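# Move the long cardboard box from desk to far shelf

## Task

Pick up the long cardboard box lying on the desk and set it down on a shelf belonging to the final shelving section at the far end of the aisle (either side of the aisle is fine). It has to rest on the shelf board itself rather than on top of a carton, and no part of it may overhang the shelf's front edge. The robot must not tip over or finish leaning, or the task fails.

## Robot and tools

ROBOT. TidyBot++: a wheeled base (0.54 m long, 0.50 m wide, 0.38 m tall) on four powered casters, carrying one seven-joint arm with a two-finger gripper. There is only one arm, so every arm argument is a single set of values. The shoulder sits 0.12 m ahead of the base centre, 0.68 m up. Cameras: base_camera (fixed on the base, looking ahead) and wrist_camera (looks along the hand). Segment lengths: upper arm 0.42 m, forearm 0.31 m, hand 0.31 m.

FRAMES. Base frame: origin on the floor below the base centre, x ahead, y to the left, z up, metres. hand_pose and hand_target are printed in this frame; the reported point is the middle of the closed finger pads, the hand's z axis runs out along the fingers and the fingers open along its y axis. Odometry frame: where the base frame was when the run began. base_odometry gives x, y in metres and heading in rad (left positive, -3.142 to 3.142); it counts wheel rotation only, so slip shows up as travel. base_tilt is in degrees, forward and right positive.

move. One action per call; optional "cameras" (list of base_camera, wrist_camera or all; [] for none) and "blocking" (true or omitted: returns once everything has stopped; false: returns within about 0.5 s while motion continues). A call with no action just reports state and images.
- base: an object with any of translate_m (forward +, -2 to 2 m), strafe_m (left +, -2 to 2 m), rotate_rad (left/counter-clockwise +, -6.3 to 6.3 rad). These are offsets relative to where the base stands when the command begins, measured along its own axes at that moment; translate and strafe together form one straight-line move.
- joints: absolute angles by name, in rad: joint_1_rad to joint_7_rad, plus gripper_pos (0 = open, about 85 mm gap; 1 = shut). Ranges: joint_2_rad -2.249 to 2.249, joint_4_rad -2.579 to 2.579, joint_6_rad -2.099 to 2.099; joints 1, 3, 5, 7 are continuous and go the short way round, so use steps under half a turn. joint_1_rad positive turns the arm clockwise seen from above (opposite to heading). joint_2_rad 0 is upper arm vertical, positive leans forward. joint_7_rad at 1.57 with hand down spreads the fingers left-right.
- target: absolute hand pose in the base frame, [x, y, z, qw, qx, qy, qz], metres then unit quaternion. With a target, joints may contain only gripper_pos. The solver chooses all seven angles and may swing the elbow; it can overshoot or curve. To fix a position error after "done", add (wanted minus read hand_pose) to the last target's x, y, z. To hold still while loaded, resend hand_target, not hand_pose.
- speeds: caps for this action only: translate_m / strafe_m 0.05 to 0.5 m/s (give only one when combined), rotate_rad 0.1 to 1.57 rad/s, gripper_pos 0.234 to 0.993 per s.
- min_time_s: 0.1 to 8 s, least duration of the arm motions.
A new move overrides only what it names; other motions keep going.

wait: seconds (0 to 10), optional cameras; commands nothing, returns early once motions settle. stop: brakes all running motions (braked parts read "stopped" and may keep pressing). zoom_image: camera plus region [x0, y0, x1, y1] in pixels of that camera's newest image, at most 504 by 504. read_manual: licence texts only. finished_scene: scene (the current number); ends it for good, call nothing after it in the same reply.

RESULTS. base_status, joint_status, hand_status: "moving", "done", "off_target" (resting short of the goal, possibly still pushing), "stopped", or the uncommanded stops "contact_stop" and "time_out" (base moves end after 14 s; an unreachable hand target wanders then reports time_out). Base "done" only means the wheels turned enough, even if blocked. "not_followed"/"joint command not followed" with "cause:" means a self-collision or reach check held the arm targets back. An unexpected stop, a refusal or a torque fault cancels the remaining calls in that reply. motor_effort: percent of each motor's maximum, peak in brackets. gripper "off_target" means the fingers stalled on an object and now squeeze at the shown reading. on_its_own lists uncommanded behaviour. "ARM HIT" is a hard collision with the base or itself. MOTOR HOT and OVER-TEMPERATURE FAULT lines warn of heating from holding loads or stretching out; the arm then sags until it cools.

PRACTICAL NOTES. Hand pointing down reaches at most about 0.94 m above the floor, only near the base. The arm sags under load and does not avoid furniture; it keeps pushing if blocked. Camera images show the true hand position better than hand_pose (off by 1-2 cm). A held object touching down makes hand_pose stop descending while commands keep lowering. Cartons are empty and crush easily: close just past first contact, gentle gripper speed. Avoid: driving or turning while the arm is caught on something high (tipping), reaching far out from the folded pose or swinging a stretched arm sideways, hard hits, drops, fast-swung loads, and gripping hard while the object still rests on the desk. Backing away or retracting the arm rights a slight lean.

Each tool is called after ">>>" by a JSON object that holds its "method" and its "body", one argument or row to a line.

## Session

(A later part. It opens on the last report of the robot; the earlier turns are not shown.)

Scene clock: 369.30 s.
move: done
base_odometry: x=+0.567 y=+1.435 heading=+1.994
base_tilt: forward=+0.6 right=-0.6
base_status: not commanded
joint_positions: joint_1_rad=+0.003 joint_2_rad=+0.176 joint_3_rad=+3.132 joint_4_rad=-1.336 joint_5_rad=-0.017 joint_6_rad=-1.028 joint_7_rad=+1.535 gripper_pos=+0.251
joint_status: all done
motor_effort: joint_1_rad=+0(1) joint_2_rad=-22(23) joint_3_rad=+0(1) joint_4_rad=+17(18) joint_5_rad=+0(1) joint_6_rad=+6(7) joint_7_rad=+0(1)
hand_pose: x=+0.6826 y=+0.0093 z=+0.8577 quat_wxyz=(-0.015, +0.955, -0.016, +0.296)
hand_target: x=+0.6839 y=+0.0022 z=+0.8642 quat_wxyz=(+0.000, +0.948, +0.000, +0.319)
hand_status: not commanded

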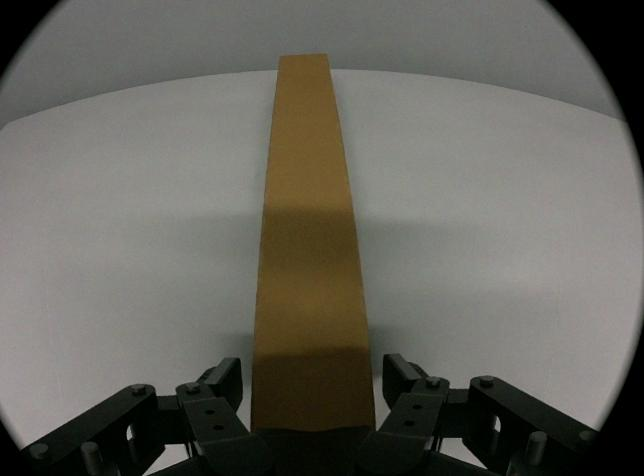

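>>> {"method": "move", "body": {
  "joints": {"gripper_pos": 0.445},
  "speeds": {"gripper_pos": 0.234}
}}

>>> {"method": "move", "body": {
  "joints": {"gripper_pos": 0.456},
  "speeds": {"gripper_pos": 0.234}
}}

>>> {"method": "move", "body": {
  "joints": {"gripper_pos": 0.465},
  "speeds": {"gripper_pos": 0.234},
  "cameras": ["wrist_camera"]
}}

>>> {"method": "zoom_image", "body": {
  "camera": "wrist_camera",
  "region": [200, 320, 420, 460]
}}

Scene clock: 374.53 s.
move: done
base_odometry: x=+0.567 y=+1.435 heading=+1.994
base_tilt: forward=+0.7 right=-0.5
base_status: not commanded
joint_positions: joint_1_rad=+0.003 joint_2_rad=+0.176 joint_3_rad=+3.132 joint_4_rad=-1.337 joint_5_rad=-0.017 joint_6_rad=-1.027 joint_7_rad=+1.535 gripper_pos=+0.445
joint_status: all done
motor_effort: joint_1_rad=+0(1) joint_2_rad=-22(23) joint_3_rad=+0(1) joint_4_rad=+17(18) joint_5_rad=+0(1) joint_6_rad=+6(7) joint_7_rad=+0(1)
hand_pose: x=+0.6826 y=+0.0093 z=+0.8579 quat_wxyz=(-0.015, +0.955, -0.016, +0.296)
hand_target: x=+0.6839 y=+0.0022 z=+0.8642 quat_wxyz=(+0.000, +0.948, +0.000, +0.319)
hand_status: not commanded
pictures: none

Scene clock: 375.40 s.
move: done
base_odometry: x=+0.567 y=+1.435 heading=+1.994
base_tilt: forward=+0.8 right=-0.5
base_status: not commanded
joint_positions: joint_1_rad=+0.003 joint_2_rad=+0.176 joint_3_rad=+3.132 joint_4_rad=-1.337 joint_5_rad=-0.017 joint_6_rad=-1.027 joint_7_rad=+1.535 gripper_pos=+0.453
joint_status: all done
motor_effort: joint_1_rad=+0(0) joint_2_rad=-22(22) joint_3_rad=+0(1) joint_4_rad=+18(18) joint_5_rad=+0(1) joint_6_rad=+6(6) joint_7_rad=+0(1)
hand_pose: x=+0.6825 y=+0.0093 z=+0.8580 quat_wxyz=(-0.015, +0.955, -0.016, +0.296)
hand_target: x=+0.6839 y=+0.0022 z=+0.8642 quat_wxyz=(+0.000, +0.948, +0.000, +0.319)
hand_status: not commanded
pictures: none

Scene clock: 376.40 s.
move: done
base_odometry: x=+0.567 y=+1.435 heading=+1.994
base_tilt: forward=+0.7 right=-0.6
base_status: not commanded
joint_positions: joint_1_rad=+0.003 joint_2_rad=+0.175 joint_3_rad=+3.132 joint_4_rad=-1.337 joint_5_rad=-0.017 joint_6_rad=-1.027 joint_7_rad=+1.535 gripper_pos=+0.464
joint_status: all done
motor_effort: joint_1_rad=+0(0) joint_2_rad=-21(22) joint_3_rad=+0(1) joint_4_rad=+17(18) joint_5_rad=+0(1) joint_6_rad=+5(6) joint_7_rad=-1(1)
hand_pose: x=+0.6825 y=+0.0093 z=+0.8581 quat_wxyz=(-0.015, +0.955, -0.016, +0.296)
hand_target: x=+0.6839 y=+0.0022 z=+0.8642 quat_wxyz=(+0.000, +0.948, +0.000, +0.319)
hand_status: not commanded

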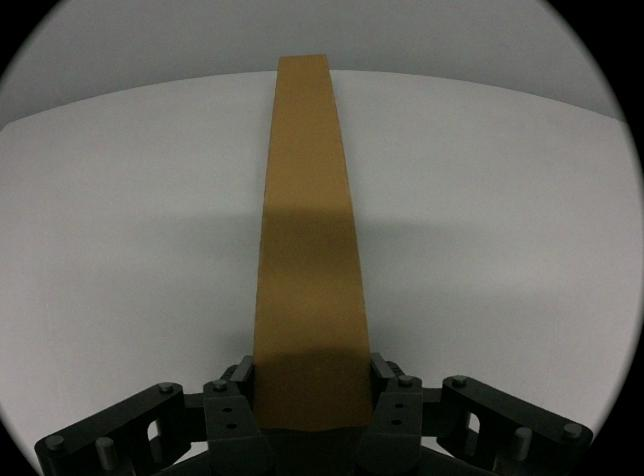

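Scaled by 2.291.

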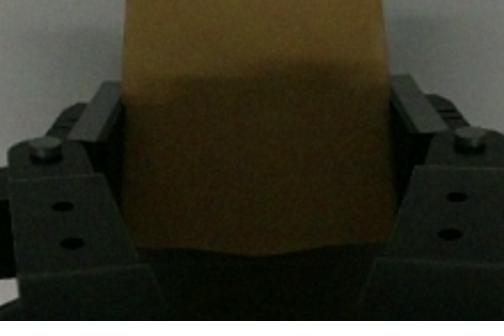

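>>> {"method": "move", "body": {
  "joints": {"gripper_pos": 0.475},
  "speeds": {"gripper_pos": 0.234}
}}

>>> {"method": "move", "body": {
  "joints": {"joint_2_rad": 0.13, "joint_4_rad": -1.22, "joint_6_rad": -1.143},
  "min_time_s": 3,
  "cameras": ["wrist_camera"]
}}

Scene clock: 380.03 s.
move: done
base_odometry: x=+0.567 y=+1.435 heading=+1.994
base_tilt: forward=+0.8 right=-0.6
base_status: not commanded
joint_positions: joint_1_rad=+0.003 joint_2_rad=+0.175 joint_3_rad=+3.132 joint_4_rad=-1.337 joint_5_rad=-0.017 joint_6_rad=-1.027 joint_7_rad=+1.535 gripper_pos=+0.472
joint_status: all done
motor_effort: joint_1_rad=+0(0) joint_2_rad=-21(22) joint_3_rad=+1(1) joint_4_rad=+17(18) joint_5_rad=+0(1) joint_6_rad=+5(6) joint_7_rad=+1(1)
hand_pose: x=+0.6824 y=+0.0093 z=+0.8582 quat_wxyz=(-0.015, +0.955, -0.016, +0.296)
hand_target: x=+0.6839 y=+0.0022 z=+0.8642 quat_wxyz=(+0.000, +0.948, +0.000, +0.319)
hand_status: not commanded
pictures: none

Scene clock: 383.33 s.
move: done
base_odometry: x=+0.567 y=+1.435 heading=+1.994
base_tilt: forward=+0.7 right=-0.5
base_status: not commanded
joint_positions: joint_1_rad=+0.003 joint_2_rad=+0.159 joint_3_rad=+3.132 joint_4_rad=-1.254 joint_5_rad=-0.017 joint_6_rad=-1.079 joint_7_rad=+1.535 gripper_pos=+0.472
joint_status: all done
motor_effort: joint_1_rad=+0(0) joint_2_rad=-23(24) joint_3_rad=+0(1) joint_4_rad=+17(19) joint_5_rad=+0(1) joint_6_rad=+7(7) joint_7_rad=+0(1)
hand_pose: x=+0.6843 y=+0.0094 z=+0.8991 quat_wxyz=(-0.016, +0.947, -0.016, +0.319)
hand_target: x=+0.6683 y=+0.0022 z=+0.9198 quat_wxyz=(+0.000, +0.948, +0.000, +0.319)
hand_status: not commanded

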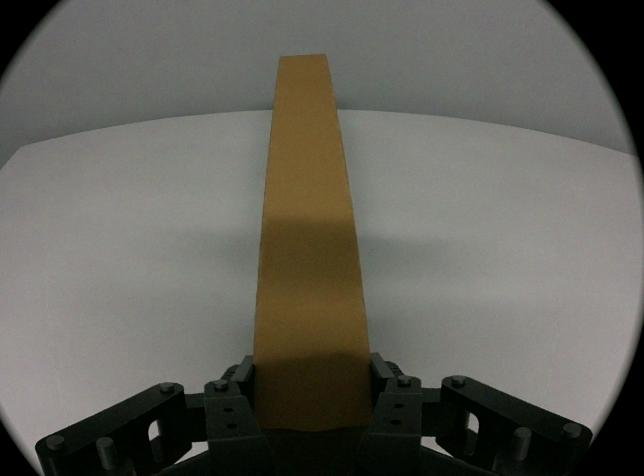

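>>> {"method": "move", "body": {
  "base": {"translate_m": -0.85},
  "speeds": {"translate_m": 0.3},
  "cameras": ["all"]
}}

Scene clock: 418.57 s.
move: done
base_odometry: x=+0.916 y=+0.659 heading=+1.994
base_tilt: forward=+0.6 right=-0.5
base_status: done
joint_positions: joint_1_rad=+0.002 joint_2_rad=+0.143 joint_3_rad=+3.132 joint_4_rad=-1.251 joint_5_rad=-0.017 joint_6_rad=-1.083 joint_7_rad=+1.535 gripper_pos=+0.472
joint_status: not commanded
motor_effort: joint_1_rad=+0(1) joint_2_rad=-22(27) joint_3_rad=+0(1) joint_4_rad=+18(19) joint_5_rad=+0(1) joint_6_rad=+6(7) joint_7_rad=-1(2)
hand_pose: x=+0.6801 y=+0.0096 z=+0.9083 quat_wxyz=(-0.016, +0.945, -0.015, +0.326)
hand_target: x=+0.6683 y=+0.0022 z=+0.9198 quat_wxyz=(+0.000, +0.948, +0.000, +0.319)
hand_status: not commanded
pictures: base_camera, wrist_camera

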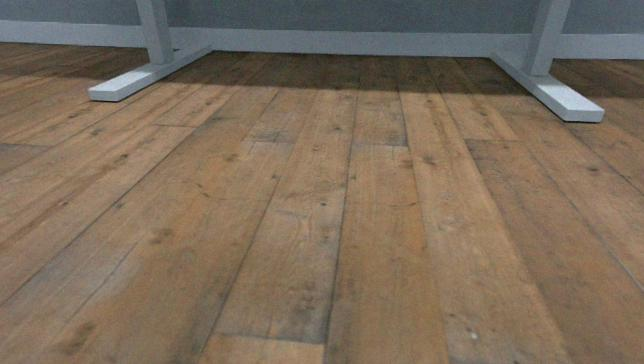

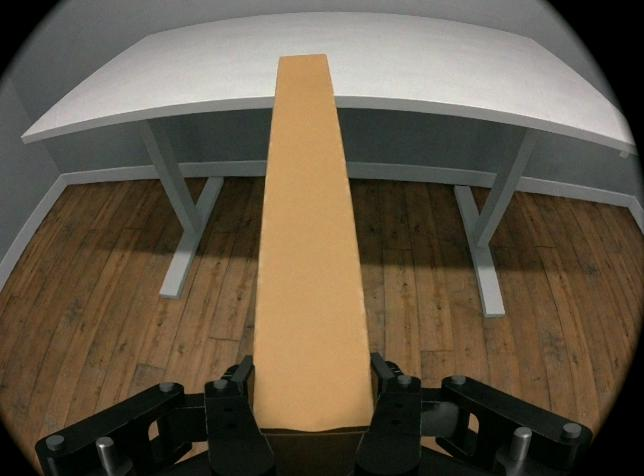

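>>> {"method": "move", "body": {
  "joints": {"joint_1_rad": -0.26, "joint_2_rad": 1.056, "joint_3_rad": 1.604, "joint_4_rad": -1.559, "joint_5_rad": 1.642, "joint_6_rad": -1.683, "joint_7_rad": -0.207},
  "min_time_s": 6,
  "cameras": ["all"]
}}

Scene clock: 427.47 s.
move: done
base_odometry: x=+0.916 y=+0.659 heading=+1.994
base_tilt: forward=+0.7 right=-0.5
base_status: not commanded
joint_positions: joint_1_rad=-0.250 joint_2_rad=+1.026 joint_3_rad=+1.630 joint_4_rad=-1.530 joint_5_rad=+1.574 joint_6_rad=-1.625 joint_7_rad=-0.158 gripper_pos=+0.472
joint_status: all done
motor_effort: joint_1_rad=+0(2) joint_2_rad=-31(31) joint_3_rad=-11(12) joint_4_rad=+8(18) joint_5_rad=+5(6) joint_6_rad=+0(7) joint_7_rad=+0(2)
hand_pose: x=+0.5701 y=+0.3911 z=+0.6368 quat_wxyz=(-0.007, +0.962, +0.009, +0.274)
hand_target: x=+0.5728 y=+0.3872 z=+0.6358 quat_wxyz=(+0.000, +0.955, +0.000, +0.296)
hand_status: not commanded
pictures: base_camera, wrist_camera

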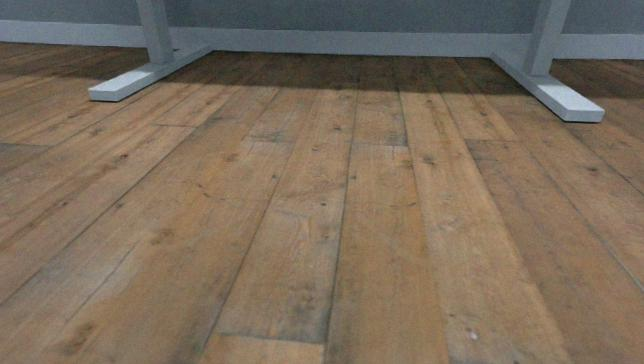

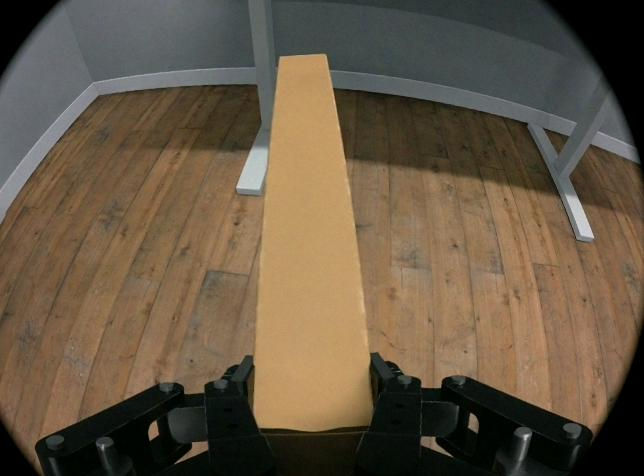

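>>> {"method": "move", "body": {
  "base": {"translate_m": 0.14, "strafe_m": 0.13, "rotate_rad": 3.014},
  "speeds": {"translate_m": 0.2, "rotate_rad": 0.6},
  "cameras": ["all"]
}}

Scene clock: 451.93 s.
move: done
base_odometry: x=+0.740 y=+0.734 heading=-1.276
base_tilt: forward=+0.7 right=-0.5
base_status: done
joint_positions: joint_1_rad=-0.262 joint_2_rad=+1.032 joint_3_rad=+1.624 joint_4_rad=-1.535 joint_5_rad=+1.581 joint_6_rad=-1.636 joint_7_rad=-0.160 gripper_pos=+0.472
joint_status: not commanded
motor_effort: joint_1_rad=+0(5) joint_2_rad=-31(32) joint_3_rad=-11(12) joint_4_rad=+8(9) joint_5_rad=+5(6) joint_6_rad=-1(2) joint_7_rad=-1(1)
hand_pose: x=+0.5651 y=+0.3949 z=+0.6357 quat_wxyz=(-0.006, +0.961, +0.016, +0.275)
hand_target: x=+0.5728 y=+0.3872 z=+0.6358 quat_wxyz=(+0.000, +0.955, +0.000, +0.296)
hand_status: not commanded
pictures: base_camera, wrist_camera

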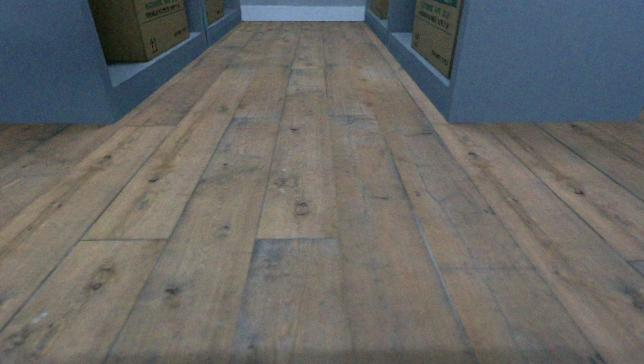

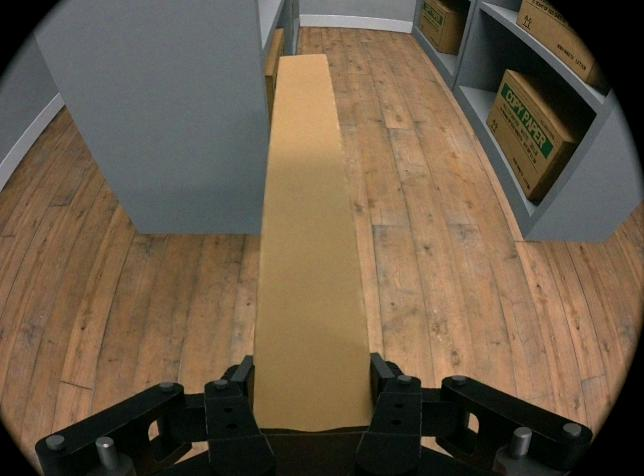

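>>> {"method": "move", "body": {
  "base": {"strafe_m": -0.02, "rotate_rad": 0.008},
  "speeds": {"strafe_m": 0.1},
  "joints": {"joint_1_rad": -0.26, "joint_2_rad": 1.075, "joint_3_rad": 1.584, "joint_4_rad": -1.583, "joint_5_rad": 1.703, "joint_6_rad": -1.73, "joint_7_rad": -0.254},
  "min_time_s": 2,
  "cameras": ["wrist_camera"]
}}

Scene clock: 468.40 s.
move: done
base_odometry: x=+0.721 y=+0.728 heading=-1.267
base_tilt: forward=+0.7 right=-0.6
base_status: done
joint_positions: joint_1_rad=-0.259 joint_2_rad=+1.044 joint_3_rad=+1.611 joint_4_rad=-1.555 joint_5_rad=+1.635 joint_6_rad=-1.672 joint_7_rad=-0.206 gripper_pos=+0.472
joint_status: all done
motor_effort: joint_1_rad=+0(3) joint_2_rad=-31(32) joint_3_rad=-12(13) joint_4_rad=+8(9) joint_5_rad=+6(7) joint_6_rad=-1(2) joint_7_rad=-1(2)
hand_pose: x=+0.5740 y=+0.3881 z=+0.6397 quat_wxyz=(-0.003, +0.955, -0.002, +0.298)
hand_target: x=+0.5797 y=+0.3811 z=+0.6397 quat_wxyz=(+0.002, +0.948, -0.017, +0.319)
hand_status: not commanded

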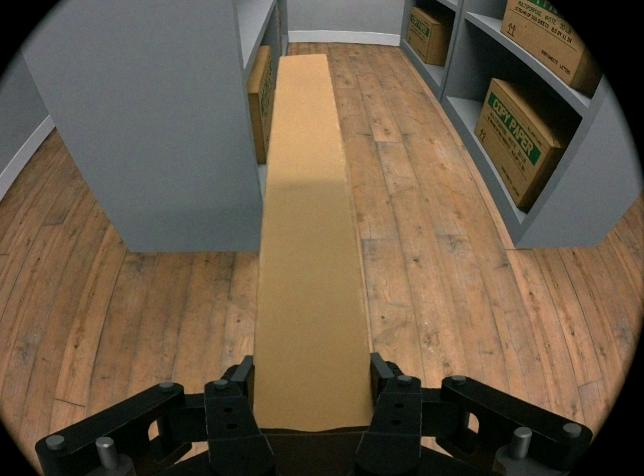

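>>> {"method": "zoom_image", "body": {
  "camera": "wrist_camera",
  "region": [200, 0, 420, 200]
}}

Scaled by 2.291.

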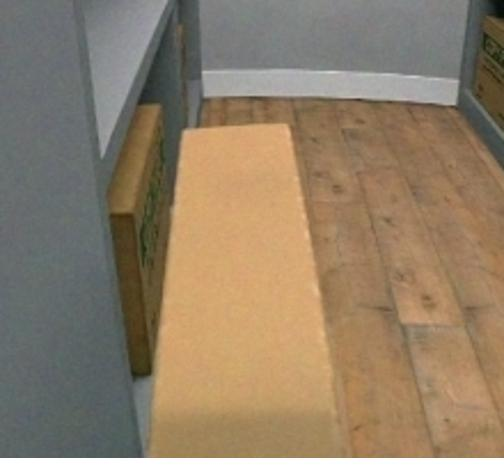

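>>> {"method": "move", "body": {
  "base": {"translate_m": 1.0},
  "speeds": {"translate_m": 0.25},
  "cameras": ["all"]
}}

Scene clock: 486.90 s.
move: done
base_odometry: x=+1.020 y=-0.227 heading=-1.267
base_tilt: forward=+0.8 right=-0.6
base_status: done
joint_positions: joint_1_rad=-0.259 joint_2_rad=+1.050 joint_3_rad=+1.607 joint_4_rad=-1.559 joint_5_rad=+1.641 joint_6_rad=-1.674 joint_7_rad=-0.206 gripper_pos=+0.472
joint_status: not commanded
motor_effort: joint_1_rad=+0(2) joint_2_rad=-31(32) joint_3_rad=-12(12) joint_4_rad=+8(9) joint_5_rad=+6(7) joint_6_rad=-1(1) joint_7_rad=+0(2)
hand_pose: x=+0.5731 y=+0.3888 z=+0.6377 quat_wxyz=(-0.003, +0.955, +0.001, +0.297)
hand_target: x=+0.5797 y=+0.3811 z=+0.6397 quat_wxyz=(+0.002, +0.948, -0.017, +0.319)
hand_status: not commanded
pictures: base_camera, wrist_camera

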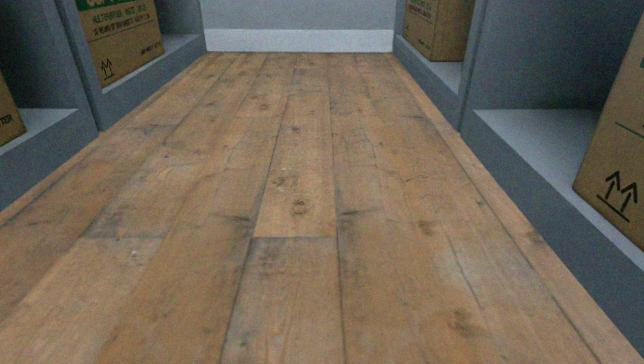

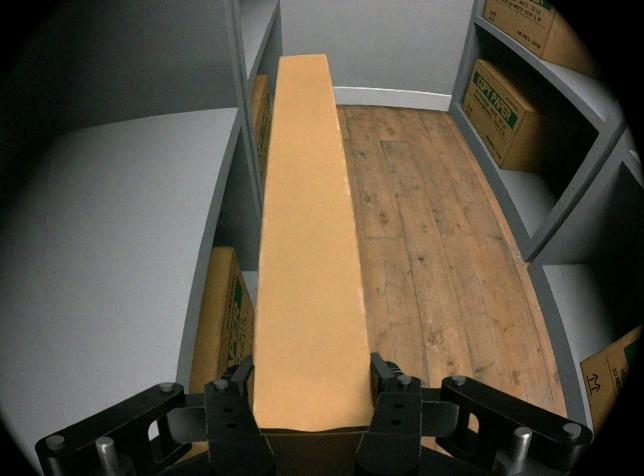

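>>> {"method": "move", "body": {
  "base": {"translate_m": 0.91},
  "speeds": {"translate_m": 0.25},
  "cameras": ["all"]
}}

Scene clock: 497.40 s.
move: done
base_odometry: x=+1.291 y=-1.095 heading=-1.268
base_tilt: forward=+0.7 right=-0.6
base_status: done
joint_positions: joint_1_rad=-0.259 joint_2_rad=+1.052 joint_3_rad=+1.606 joint_4_rad=-1.561 joint_5_rad=+1.642 joint_6_rad=-1.674 joint_7_rad=-0.206 gripper_pos=+0.472
joint_status: not commanded
motor_effort: joint_1_rad=+0(2) joint_2_rad=-31(32) joint_3_rad=-11(12) joint_4_rad=+7(9) joint_5_rad=+6(7) joint_6_rad=-1(1) joint_7_rad=-1(2)
hand_pose: x=+0.5727 y=+0.3890 z=+0.6372 quat_wxyz=(-0.003, +0.955, +0.002, +0.297)
hand_target: x=+0.5797 y=+0.3811 z=+0.6397 quat_wxyz=(+0.002, +0.948, -0.017, +0.319)
hand_status: not commanded
pictures: base_camera, wrist_camera

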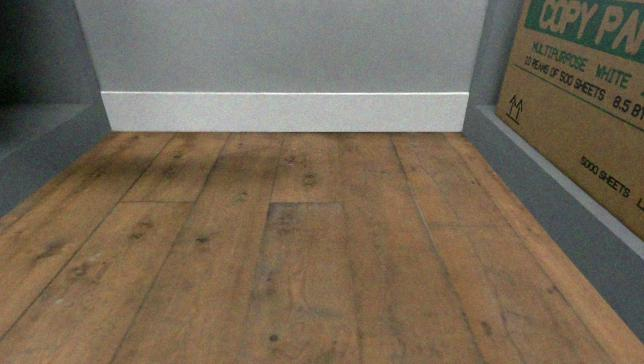

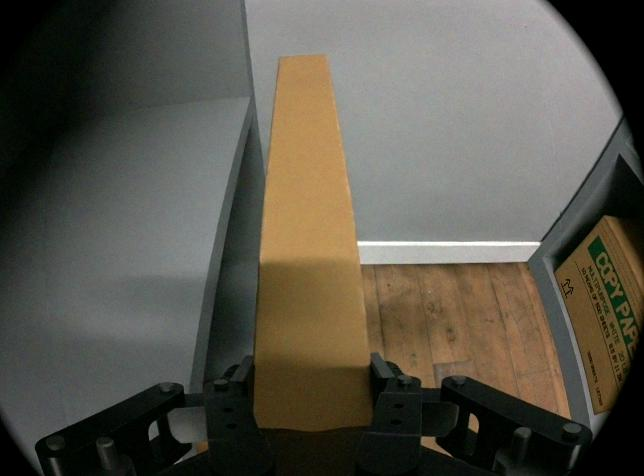

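>>> {"method": "zoom_image", "body": {
  "camera": "wrist_camera",
  "region": [100, 60, 300, 400]
}}

Scaled by 1.482.

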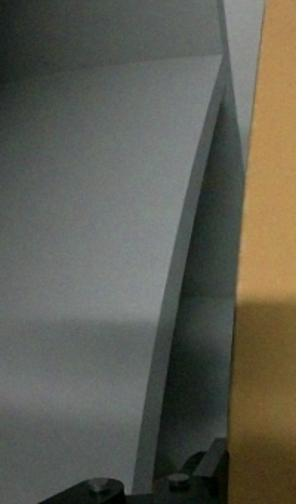

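>>> {"method": "move", "body": {
  "base": {"strafe_m": 0.175},
  "speeds": {"strafe_m": 0.1},
  "cameras": ["all"]
}}

Scene clock: 514.27 s.
move: done
base_odometry: x=+1.459 y=-1.043 heading=-1.268
base_tilt: forward=+0.7 right=-0.6
base_status: done
joint_positions: joint_1_rad=-0.261 joint_2_rad=+1.052 joint_3_rad=+1.606 joint_4_rad=-1.561 joint_5_rad=+1.642 joint_6_rad=-1.677 joint_7_rad=-0.206 gripper_pos=+0.472
joint_status: not commanded
motor_effort: joint_1_rad=+0(2) joint_2_rad=-31(31) joint_3_rad=-12(12) joint_4_rad=+7(8) joint_5_rad=+6(6) joint_6_rad=-1(2) joint_7_rad=+0(1)
hand_pose: x=+0.5721 y=+0.3891 z=+0.6373 quat_wxyz=(-0.002, +0.955, +0.002, +0.298)
hand_target: x=+0.5797 y=+0.3811 z=+0.6397 quat_wxyz=(+0.002, +0.948, -0.017, +0.319)
hand_status: not commanded
pictures: base_camera, wrist_camera

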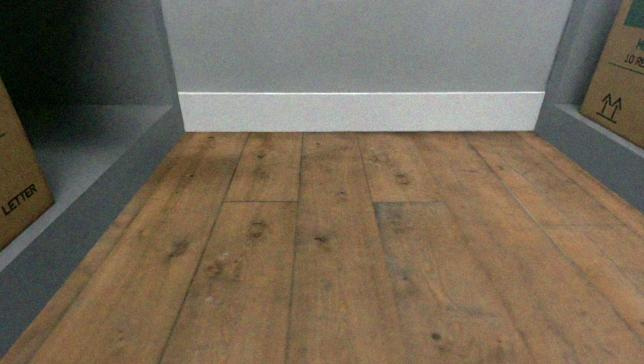

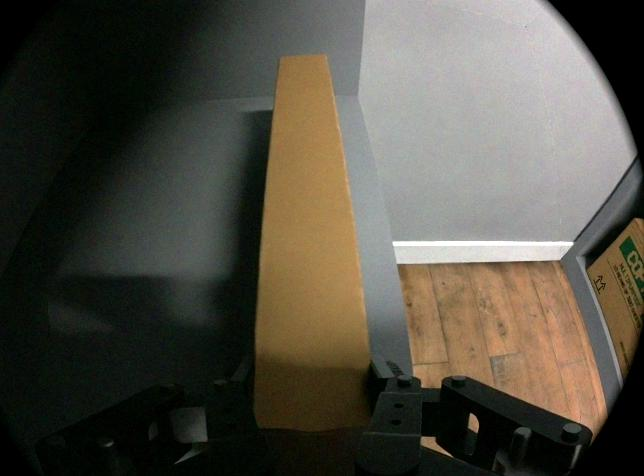

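>>> {"method": "move", "body": {
  "joints": {"joint_1_rad": -0.263, "joint_2_rad": 1.112, "joint_3_rad": 1.614, "joint_4_rad": -1.617, "joint_5_rad": 1.738, "joint_6_rad": -1.707, "joint_7_rad": -0.296},
  "min_time_s": 2,
  "cameras": ["wrist_camera"]
}}

Scene clock: 528.50 s.
move: done
base_odometry: x=+1.459 y=-1.043 heading=-1.268
base_tilt: forward=+0.7 right=-0.6
base_status: not commanded
joint_positions: joint_1_rad=-0.261 joint_2_rad=+1.081 joint_3_rad=+1.606 joint_4_rad=-1.589 joint_5_rad=+1.670 joint_6_rad=-1.677 joint_7_rad=-0.248 gripper_pos=+0.472
joint_status: all done
motor_effort: joint_1_rad=+0(1) joint_2_rad=-30(32) joint_3_rad=-12(12) joint_4_rad=+7(8) joint_5_rad=+5(6) joint_6_rad=+0(2) joint_7_rad=+0(2)
hand_pose: x=+0.5707 y=+0.3895 z=+0.6222 quat_wxyz=(-0.006, +0.955, -0.003, +0.298)
hand_target: x=+0.5812 y=+0.3829 z=+0.6135 quat_wxyz=(+0.001, +0.947, -0.017, +0.321)
hand_status: not commanded

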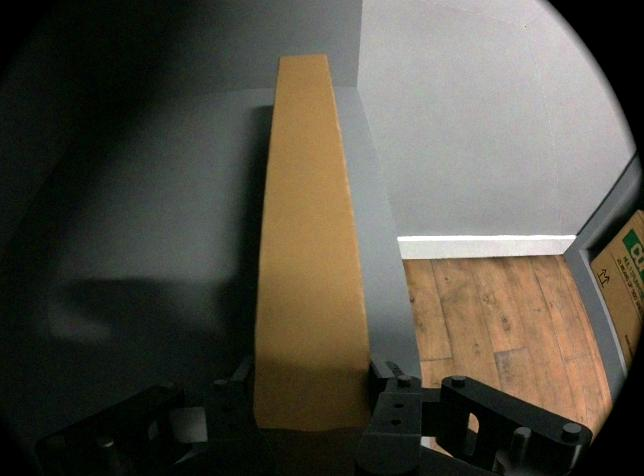

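>>> {"method": "move", "body": {
  "joints": {"joint_1_rad": -0.267, "joint_2_rad": 1.134, "joint_3_rad": 1.655, "joint_4_rad": -1.635, "joint_5_rad": 1.757, "joint_6_rad": -1.676, "joint_7_rad": -0.311},
  "min_time_s": 2,
  "cameras": ["wrist_camera"]
}}

Scene clock: 536.07 s.
move: done
base_odometry: x=+1.459 y=-1.043 heading=-1.268
base_tilt: forward=+0.7 right=-0.5
base_status: not commanded
joint_positions: joint_1_rad=-0.261 joint_2_rad=+1.103 joint_3_rad=+1.632 joint_4_rad=-1.607 joint_5_rad=+1.689 joint_6_rad=-1.677 joint_7_rad=-0.263 gripper_pos=+0.472
joint_status: all done
motor_effort: joint_1_rad=+0(1) joint_2_rad=-31(33) joint_3_rad=-12(12) joint_4_rad=+6(8) joint_5_rad=+6(6) joint_6_rad=-1(2) joint_7_rad=-1(2)
hand_pose: x=+0.5747 y=+0.3829 z=+0.6051 quat_wxyz=(+0.006, +0.954, -0.004, +0.300)
hand_target: x=+0.5837 y=+0.3836 z=+0.5913 quat_wxyz=(+0.005, +0.947, -0.010, +0.320)
hand_status: not commanded

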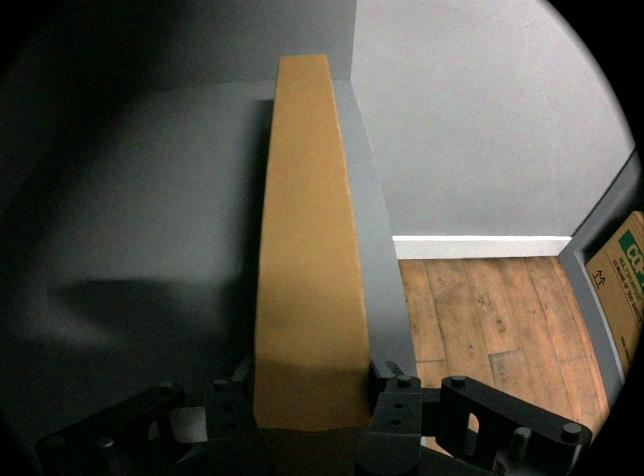

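>>> {"method": "move", "body": {
  "joints": {"joint_1_rad": -0.27, "joint_2_rad": 1.149, "joint_3_rad": 1.676, "joint_4_rad": -1.649, "joint_5_rad": 1.771, "joint_6_rad": -1.65, "joint_7_rad": -0.328},
  "min_time_s": 2,
  "cameras": ["wrist_camera"]
}}

>>> {"method": "zoom_image", "body": {
  "camera": "wrist_camera",
  "region": [220, 30, 420, 200]
}}

Scene clock: 542.30 s.
move: done
base_odometry: x=+1.459 y=-1.043 heading=-1.268
base_tilt: forward=+0.7 right=-0.6
base_status: not commanded
joint_positions: joint_1_rad=-0.261 joint_2_rad=+1.118 joint_3_rad=+1.653 joint_4_rad=-1.621 joint_5_rad=+1.703 joint_6_rad=-1.677 joint_7_rad=-0.280 gripper_pos=+0.472
joint_status: all done
motor_effort: joint_1_rad=+0(1) joint_2_rad=-31(32) joint_3_rad=-12(13) joint_4_rad=+7(8) joint_5_rad=+6(7) joint_6_rad=-2(2) joint_7_rad=+0(2)
hand_pose: x=+0.5774 y=+0.3775 z=+0.5930 quat_wxyz=(+0.015, +0.953, -0.006, +0.303)
hand_target: x=+0.5828 y=+0.3874 z=+0.5773 quat_wxyz=(+0.000, +0.948, -0.007, +0.319)
hand_status: not commanded

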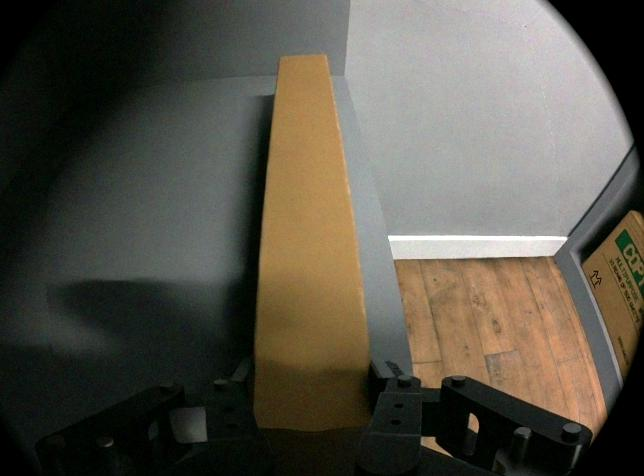

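Scaled by 2.520.

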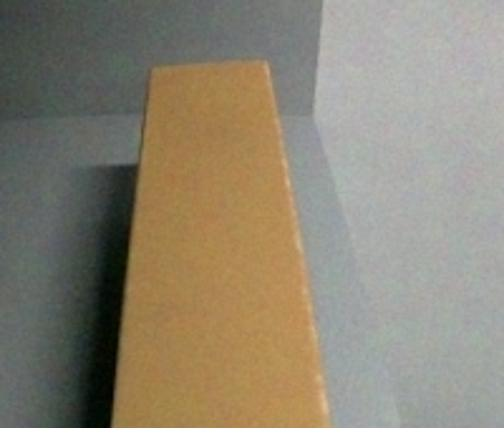

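>>> {"method": "move", "body": {
  "joints": {"joint_1_rad": -0.276, "joint_2_rad": 1.157, "joint_3_rad": 1.69, "joint_4_rad": -1.657, "joint_5_rad": 1.779, "joint_6_rad": -1.61, "joint_7_rad": -0.338},
  "min_time_s": 2,
  "cameras": ["wrist_camera"]
}}

>>> {"method": "zoom_image", "body": {
  "camera": "wrist_camera",
  "region": [220, 30, 420, 200]
}}

Scene clock: 549.33 s.
move: done
base_odometry: x=+1.459 y=-1.043 heading=-1.268
base_tilt: forward=+0.6 right=-0.6
base_status: not commanded
joint_positions: joint_1_rad=-0.261 joint_2_rad=+1.124 joint_3_rad=+1.666 joint_4_rad=-1.629 joint_5_rad=+1.711 joint_6_rad=-1.668 joint_7_rad=-0.289 gripper_pos=+0.472
joint_status: all done
motor_effort: joint_1_rad=+0(1) joint_2_rad=-31(32) joint_3_rad=-12(13) joint_4_rad=+7(7) joint_5_rad=+6(7) joint_6_rad=-1(2) joint_7_rad=-1(1)
hand_pose: x=+0.5786 y=+0.3768 z=+0.5863 quat_wxyz=(+0.016, +0.953, -0.006, +0.304)
hand_target: x=+0.5787 y=+0.3983 z=+0.5676 quat_wxyz=(-0.013, +0.949, +0.001, +0.314)
hand_status: not commanded

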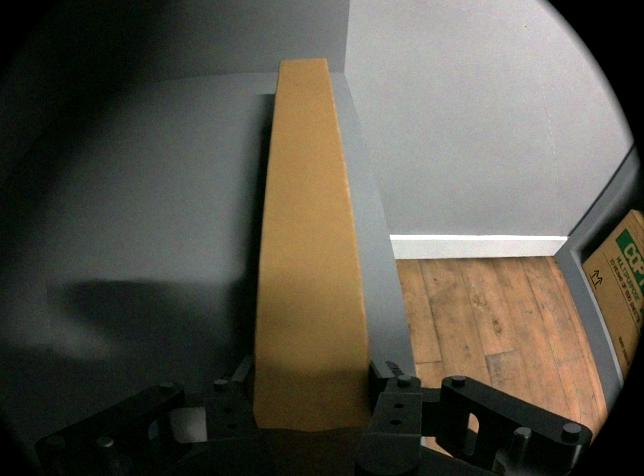

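Scaled by 2.520.

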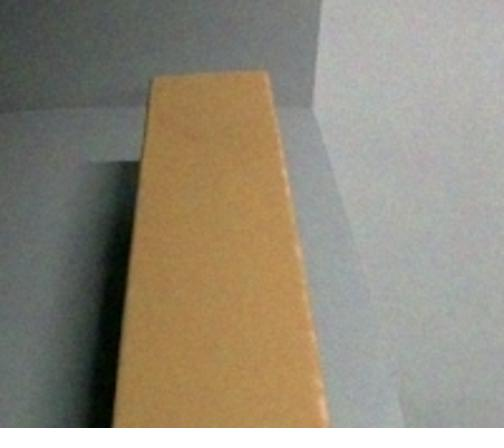

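>>> {"method": "move", "body": {
  "joints": {"joint_1_rad": -0.276, "joint_2_rad": 1.163, "joint_3_rad": 1.694, "joint_4_rad": -1.663, "joint_5_rad": 1.785, "joint_6_rad": -1.60, "joint_7_rad": -0.346},
  "min_time_s": 2,
  "cameras": ["wrist_camera"]
}}

>>> {"method": "zoom_image", "body": {
  "camera": "wrist_camera",
  "region": [220, 30, 420, 200]
}}

Scene clock: 557.63 s.
move: done
base_odometry: x=+1.459 y=-1.043 heading=-1.268
base_tilt: forward=+0.7 right=-0.5
base_status: not commanded
joint_positions: joint_1_rad=-0.261 joint_2_rad=+1.129 joint_3_rad=+1.669 joint_4_rad=-1.635 joint_5_rad=+1.716 joint_6_rad=-1.658 joint_7_rad=-0.297 gripper_pos=+0.472
joint_status: all done
motor_effort: joint_1_rad=+0(1) joint_2_rad=-30(33) joint_3_rad=-11(12) joint_4_rad=+6(7) joint_5_rad=+6(7) joint_6_rad=-2(3) joint_7_rad=+0(2)
hand_pose: x=+0.5779 y=+0.3790 z=+0.5825 quat_wxyz=(+0.012, +0.953, -0.005, +0.303)
hand_target: x=+0.5777 y=+0.4003 z=+0.5631 quat_wxyz=(-0.017, +0.950, +0.002, +0.313)
hand_status: not commanded

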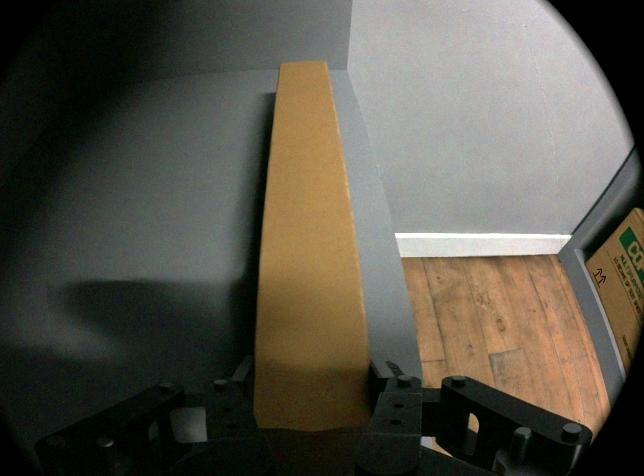

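Scaled by 2.520.

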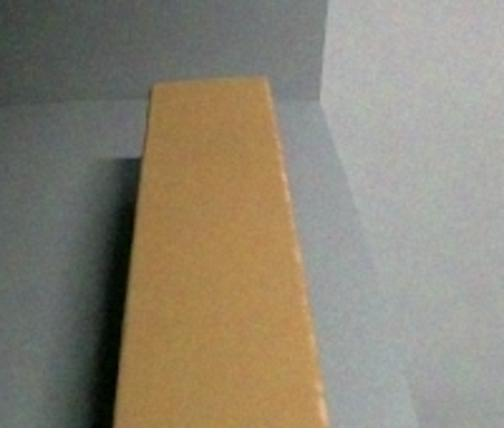

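>>> {"method": "move", "body": {
  "joints": {"gripper_pos": 0.4},
  "speeds": {"gripper_pos": 0.234},
  "cameras": ["wrist_camera"]
}}

>>> {"method": "zoom_image", "body": {
  "camera": "wrist_camera",
  "region": [220, 30, 420, 200]
}}

Scene clock: 562.53 s.
move: done
base_odometry: x=+1.459 y=-1.043 heading=-1.268
base_tilt: forward=+0.7 right=-0.4
base_status: not commanded
joint_positions: joint_1_rad=-0.263 joint_2_rad=+1.130 joint_3_rad=+1.670 joint_4_rad=-1.635 joint_5_rad=+1.720 joint_6_rad=-1.658 joint_7_rad=-0.299 gripper_pos=+0.399
joint_status: all done
motor_effort: joint_1_rad=+0(1) joint_2_rad=-31(32) joint_3_rad=-12(12) joint_4_rad=+6(7) joint_5_rad=+5(6) joint_6_rad=-1(2) joint_7_rad=-1(1)
hand_pose: x=+0.5784 y=+0.3797 z=+0.5827 quat_wxyz=(+0.011, +0.952, -0.005, +0.305)
hand_target: x=+0.5777 y=+0.4003 z=+0.5631 quat_wxyz=(-0.017, +0.950, +0.002, +0.313)
hand_status: not commanded

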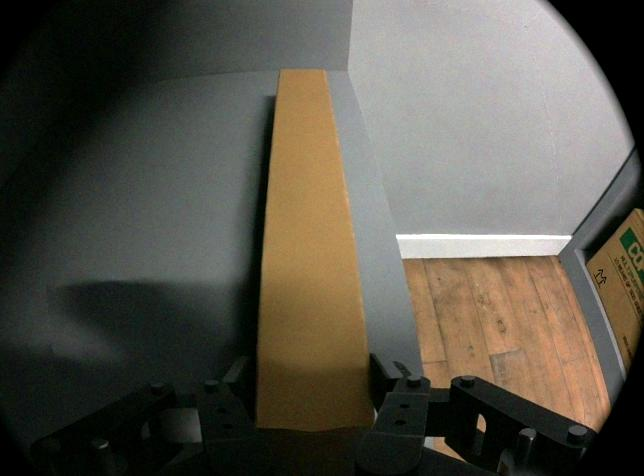

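Scaled by 2.520.

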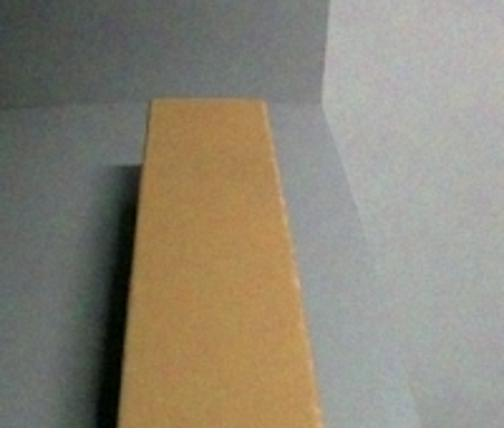

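>>> {"method": "move", "body": {
  "joints": {"gripper_pos": 0.0},
  "speeds": {"gripper_pos": 0.3},
  "cameras": ["wrist_camera"]
}}

Scene clock: 569.77 s.
move: done
base_odometry: x=+1.459 y=-1.043 heading=-1.268
base_tilt: forward=+0.8 right=-0.6
base_status: not commanded
joint_positions: joint_1_rad=-0.263 joint_2_rad=+1.130 joint_3_rad=+1.670 joint_4_rad=-1.635 joint_5_rad=+1.720 joint_6_rad=-1.658 joint_7_rad=-0.299 gripper_pos=+0.000
joint_status: all done
motor_effort: joint_1_rad=+0(1) joint_2_rad=-30(31) joint_3_rad=-11(12) joint_4_rad=+7(7) joint_5_rad=+5(6) joint_6_rad=-1(2) joint_7_rad=-1(1)
hand_pose: x=+0.5784 y=+0.3797 z=+0.5827 quat_wxyz=(+0.011, +0.952, -0.005, +0.305)
hand_target: x=+0.5777 y=+0.4003 z=+0.5631 quat_wxyz=(-0.017, +0.950, +0.002, +0.313)
hand_status: not commanded

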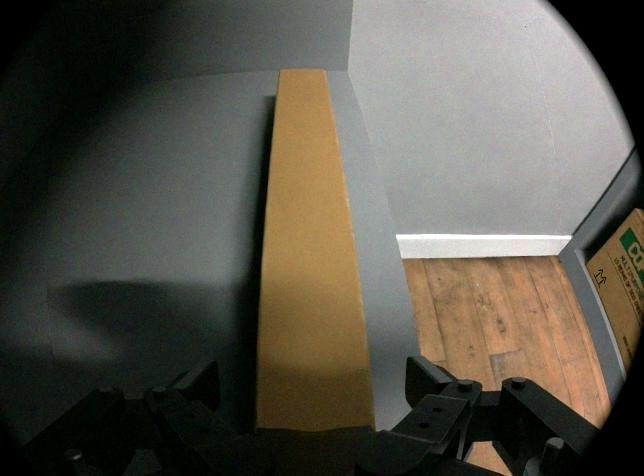

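>>> {"method": "move", "body": {
  "joints": {"joint_1_rad": -0.266, "joint_2_rad": 1.085, "joint_3_rad": 1.60, "joint_4_rad": -1.59, "joint_5_rad": 1.72, "joint_6_rad": -1.70, "joint_7_rad": -0.265},
  "min_time_s": 3,
  "cameras": ["wrist_camera"]
}}

Scene clock: 575.57 s.
move: done
base_odometry: x=+1.459 y=-1.043 heading=-1.268
base_tilt: forward=+0.6 right=-0.6
base_status: not commanded
joint_positions: joint_1_rad=-0.263 joint_2_rad=+1.114 joint_3_rad=+1.625 joint_4_rad=-1.616 joint_5_rad=+1.720 joint_6_rad=-1.658 joint_7_rad=-0.299 gripper_pos=+0.000
joint_status: all done
motor_effort: joint_1_rad=+0(1) joint_2_rad=-31(32) joint_3_rad=-12(12) joint_4_rad=+7(8) joint_5_rad=+5(6) joint_6_rad=+0(3) joint_7_rad=+0(2)
hand_pose: x=+0.5762 y=+0.3930 z=+0.6043 quat_wxyz=(-0.014, +0.952, -0.012, +0.306)
hand_target: x=+0.5808 y=+0.3897 z=+0.6314 quat_wxyz=(-0.007, +0.947, -0.013, +0.321)
hand_status: not commanded

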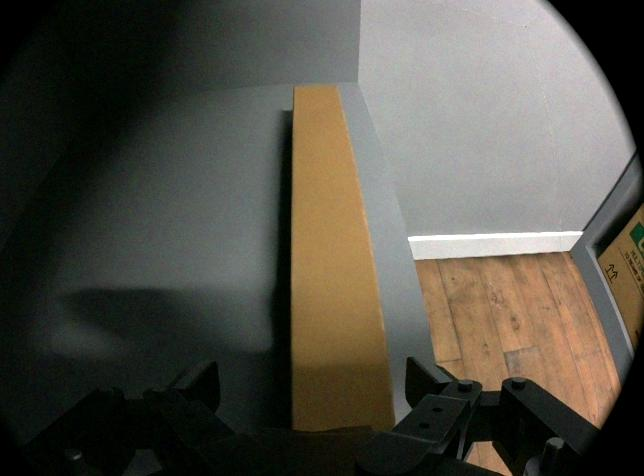

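>>> {"method": "move", "body": {
  "joints": {"joint_1_rad": -0.266, "joint_2_rad": 1.043, "joint_3_rad": 1.59, "joint_4_rad": -1.552, "joint_5_rad": 1.68, "joint_6_rad": -1.73, "joint_7_rad": -0.22},
  "base": {"strafe_m": -0.012},
  "speeds": {"strafe_m": 0.05},
  "min_time_s": 3,
  "cameras": ["wrist_camera"]
}}

Scene clock: 582.30 s.
move: done
base_odometry: x=+1.447 y=-1.047 heading=-1.268
base_tilt: forward=+0.7 right=-0.5
base_status: done
joint_positions: joint_1_rad=-0.262 joint_2_rad=+1.073 joint_3_rad=+1.616 joint_4_rad=-1.578 joint_5_rad=+1.720 joint_6_rad=-1.672 joint_7_rad=-0.268 gripper_pos=+0.000
joint_status: all done
motor_effort: joint_1_rad=+0(3) joint_2_rad=-30(32) joint_3_rad=-12(13) joint_4_rad=+7(8) joint_5_rad=+6(6) joint_6_rad=+0(2) joint_7_rad=+0(2)
hand_pose: x=+0.5873 y=+0.3928 z=+0.6345 quat_wxyz=(-0.015, +0.946, -0.019, +0.325)
hand_target: x=+0.5813 y=+0.3819 z=+0.6556 quat_wxyz=(+0.006, +0.947, -0.014, +0.322)
hand_status: not commanded

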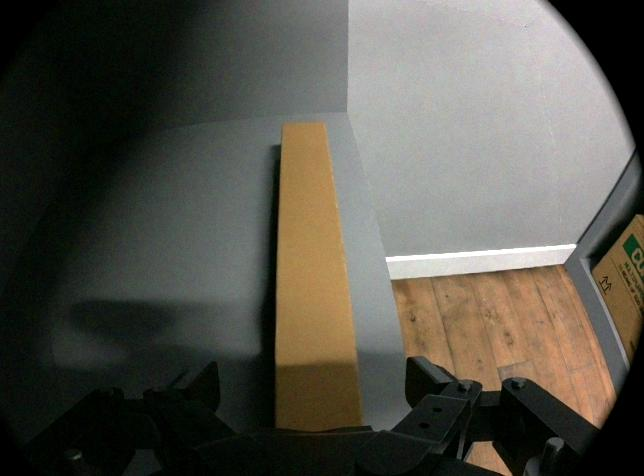

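>>> {"method": "move", "body": {
  "base": {"strafe_m": -0.16},
  "speeds": {"strafe_m": 0.15},
  "cameras": ["all"]
}}

Scene clock: 587.37 s.
move: done
base_odometry: x=+1.294 y=-1.095 heading=-1.268
base_tilt: forward=+0.7 right=-0.6
base_status: done
joint_positions: joint_1_rad=-0.264 joint_2_rad=+1.071 joint_3_rad=+1.614 joint_4_rad=-1.577 joint_5_rad=+1.720 joint_6_rad=-1.678 joint_7_rad=-0.268 gripper_pos=+0.000
joint_status: not commanded
motor_effort: joint_1_rad=+0(3) joint_2_rad=-30(31) joint_3_rad=-11(12) joint_4_rad=+8(8) joint_5_rad=+6(6) joint_6_rad=+0(2) joint_7_rad=-1(1)
hand_pose: x=+0.5871 y=+0.3924 z=+0.6369 quat_wxyz=(-0.014, +0.945, -0.020, +0.326)
hand_target: x=+0.5813 y=+0.3819 z=+0.6556 quat_wxyz=(+0.006, +0.947, -0.014, +0.322)
hand_status: not commanded
pictures: base_camera, wrist_camera

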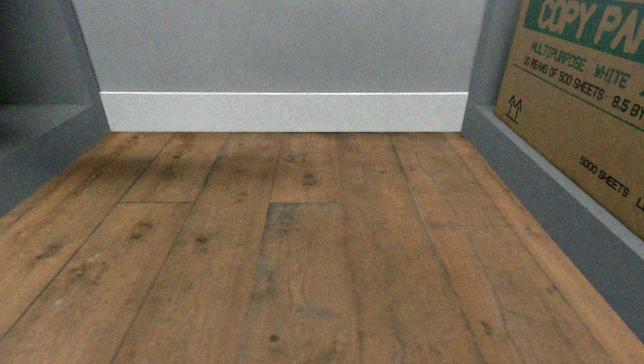

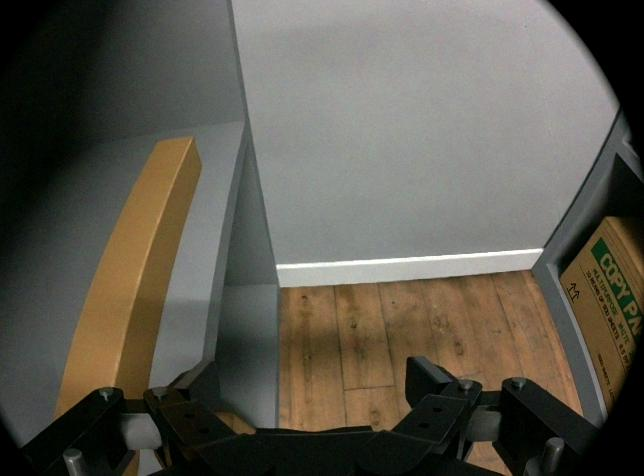

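>>> {"method": "finished_scene", "body": {
  "scene": 1
}}

The scene is finished: the task was done.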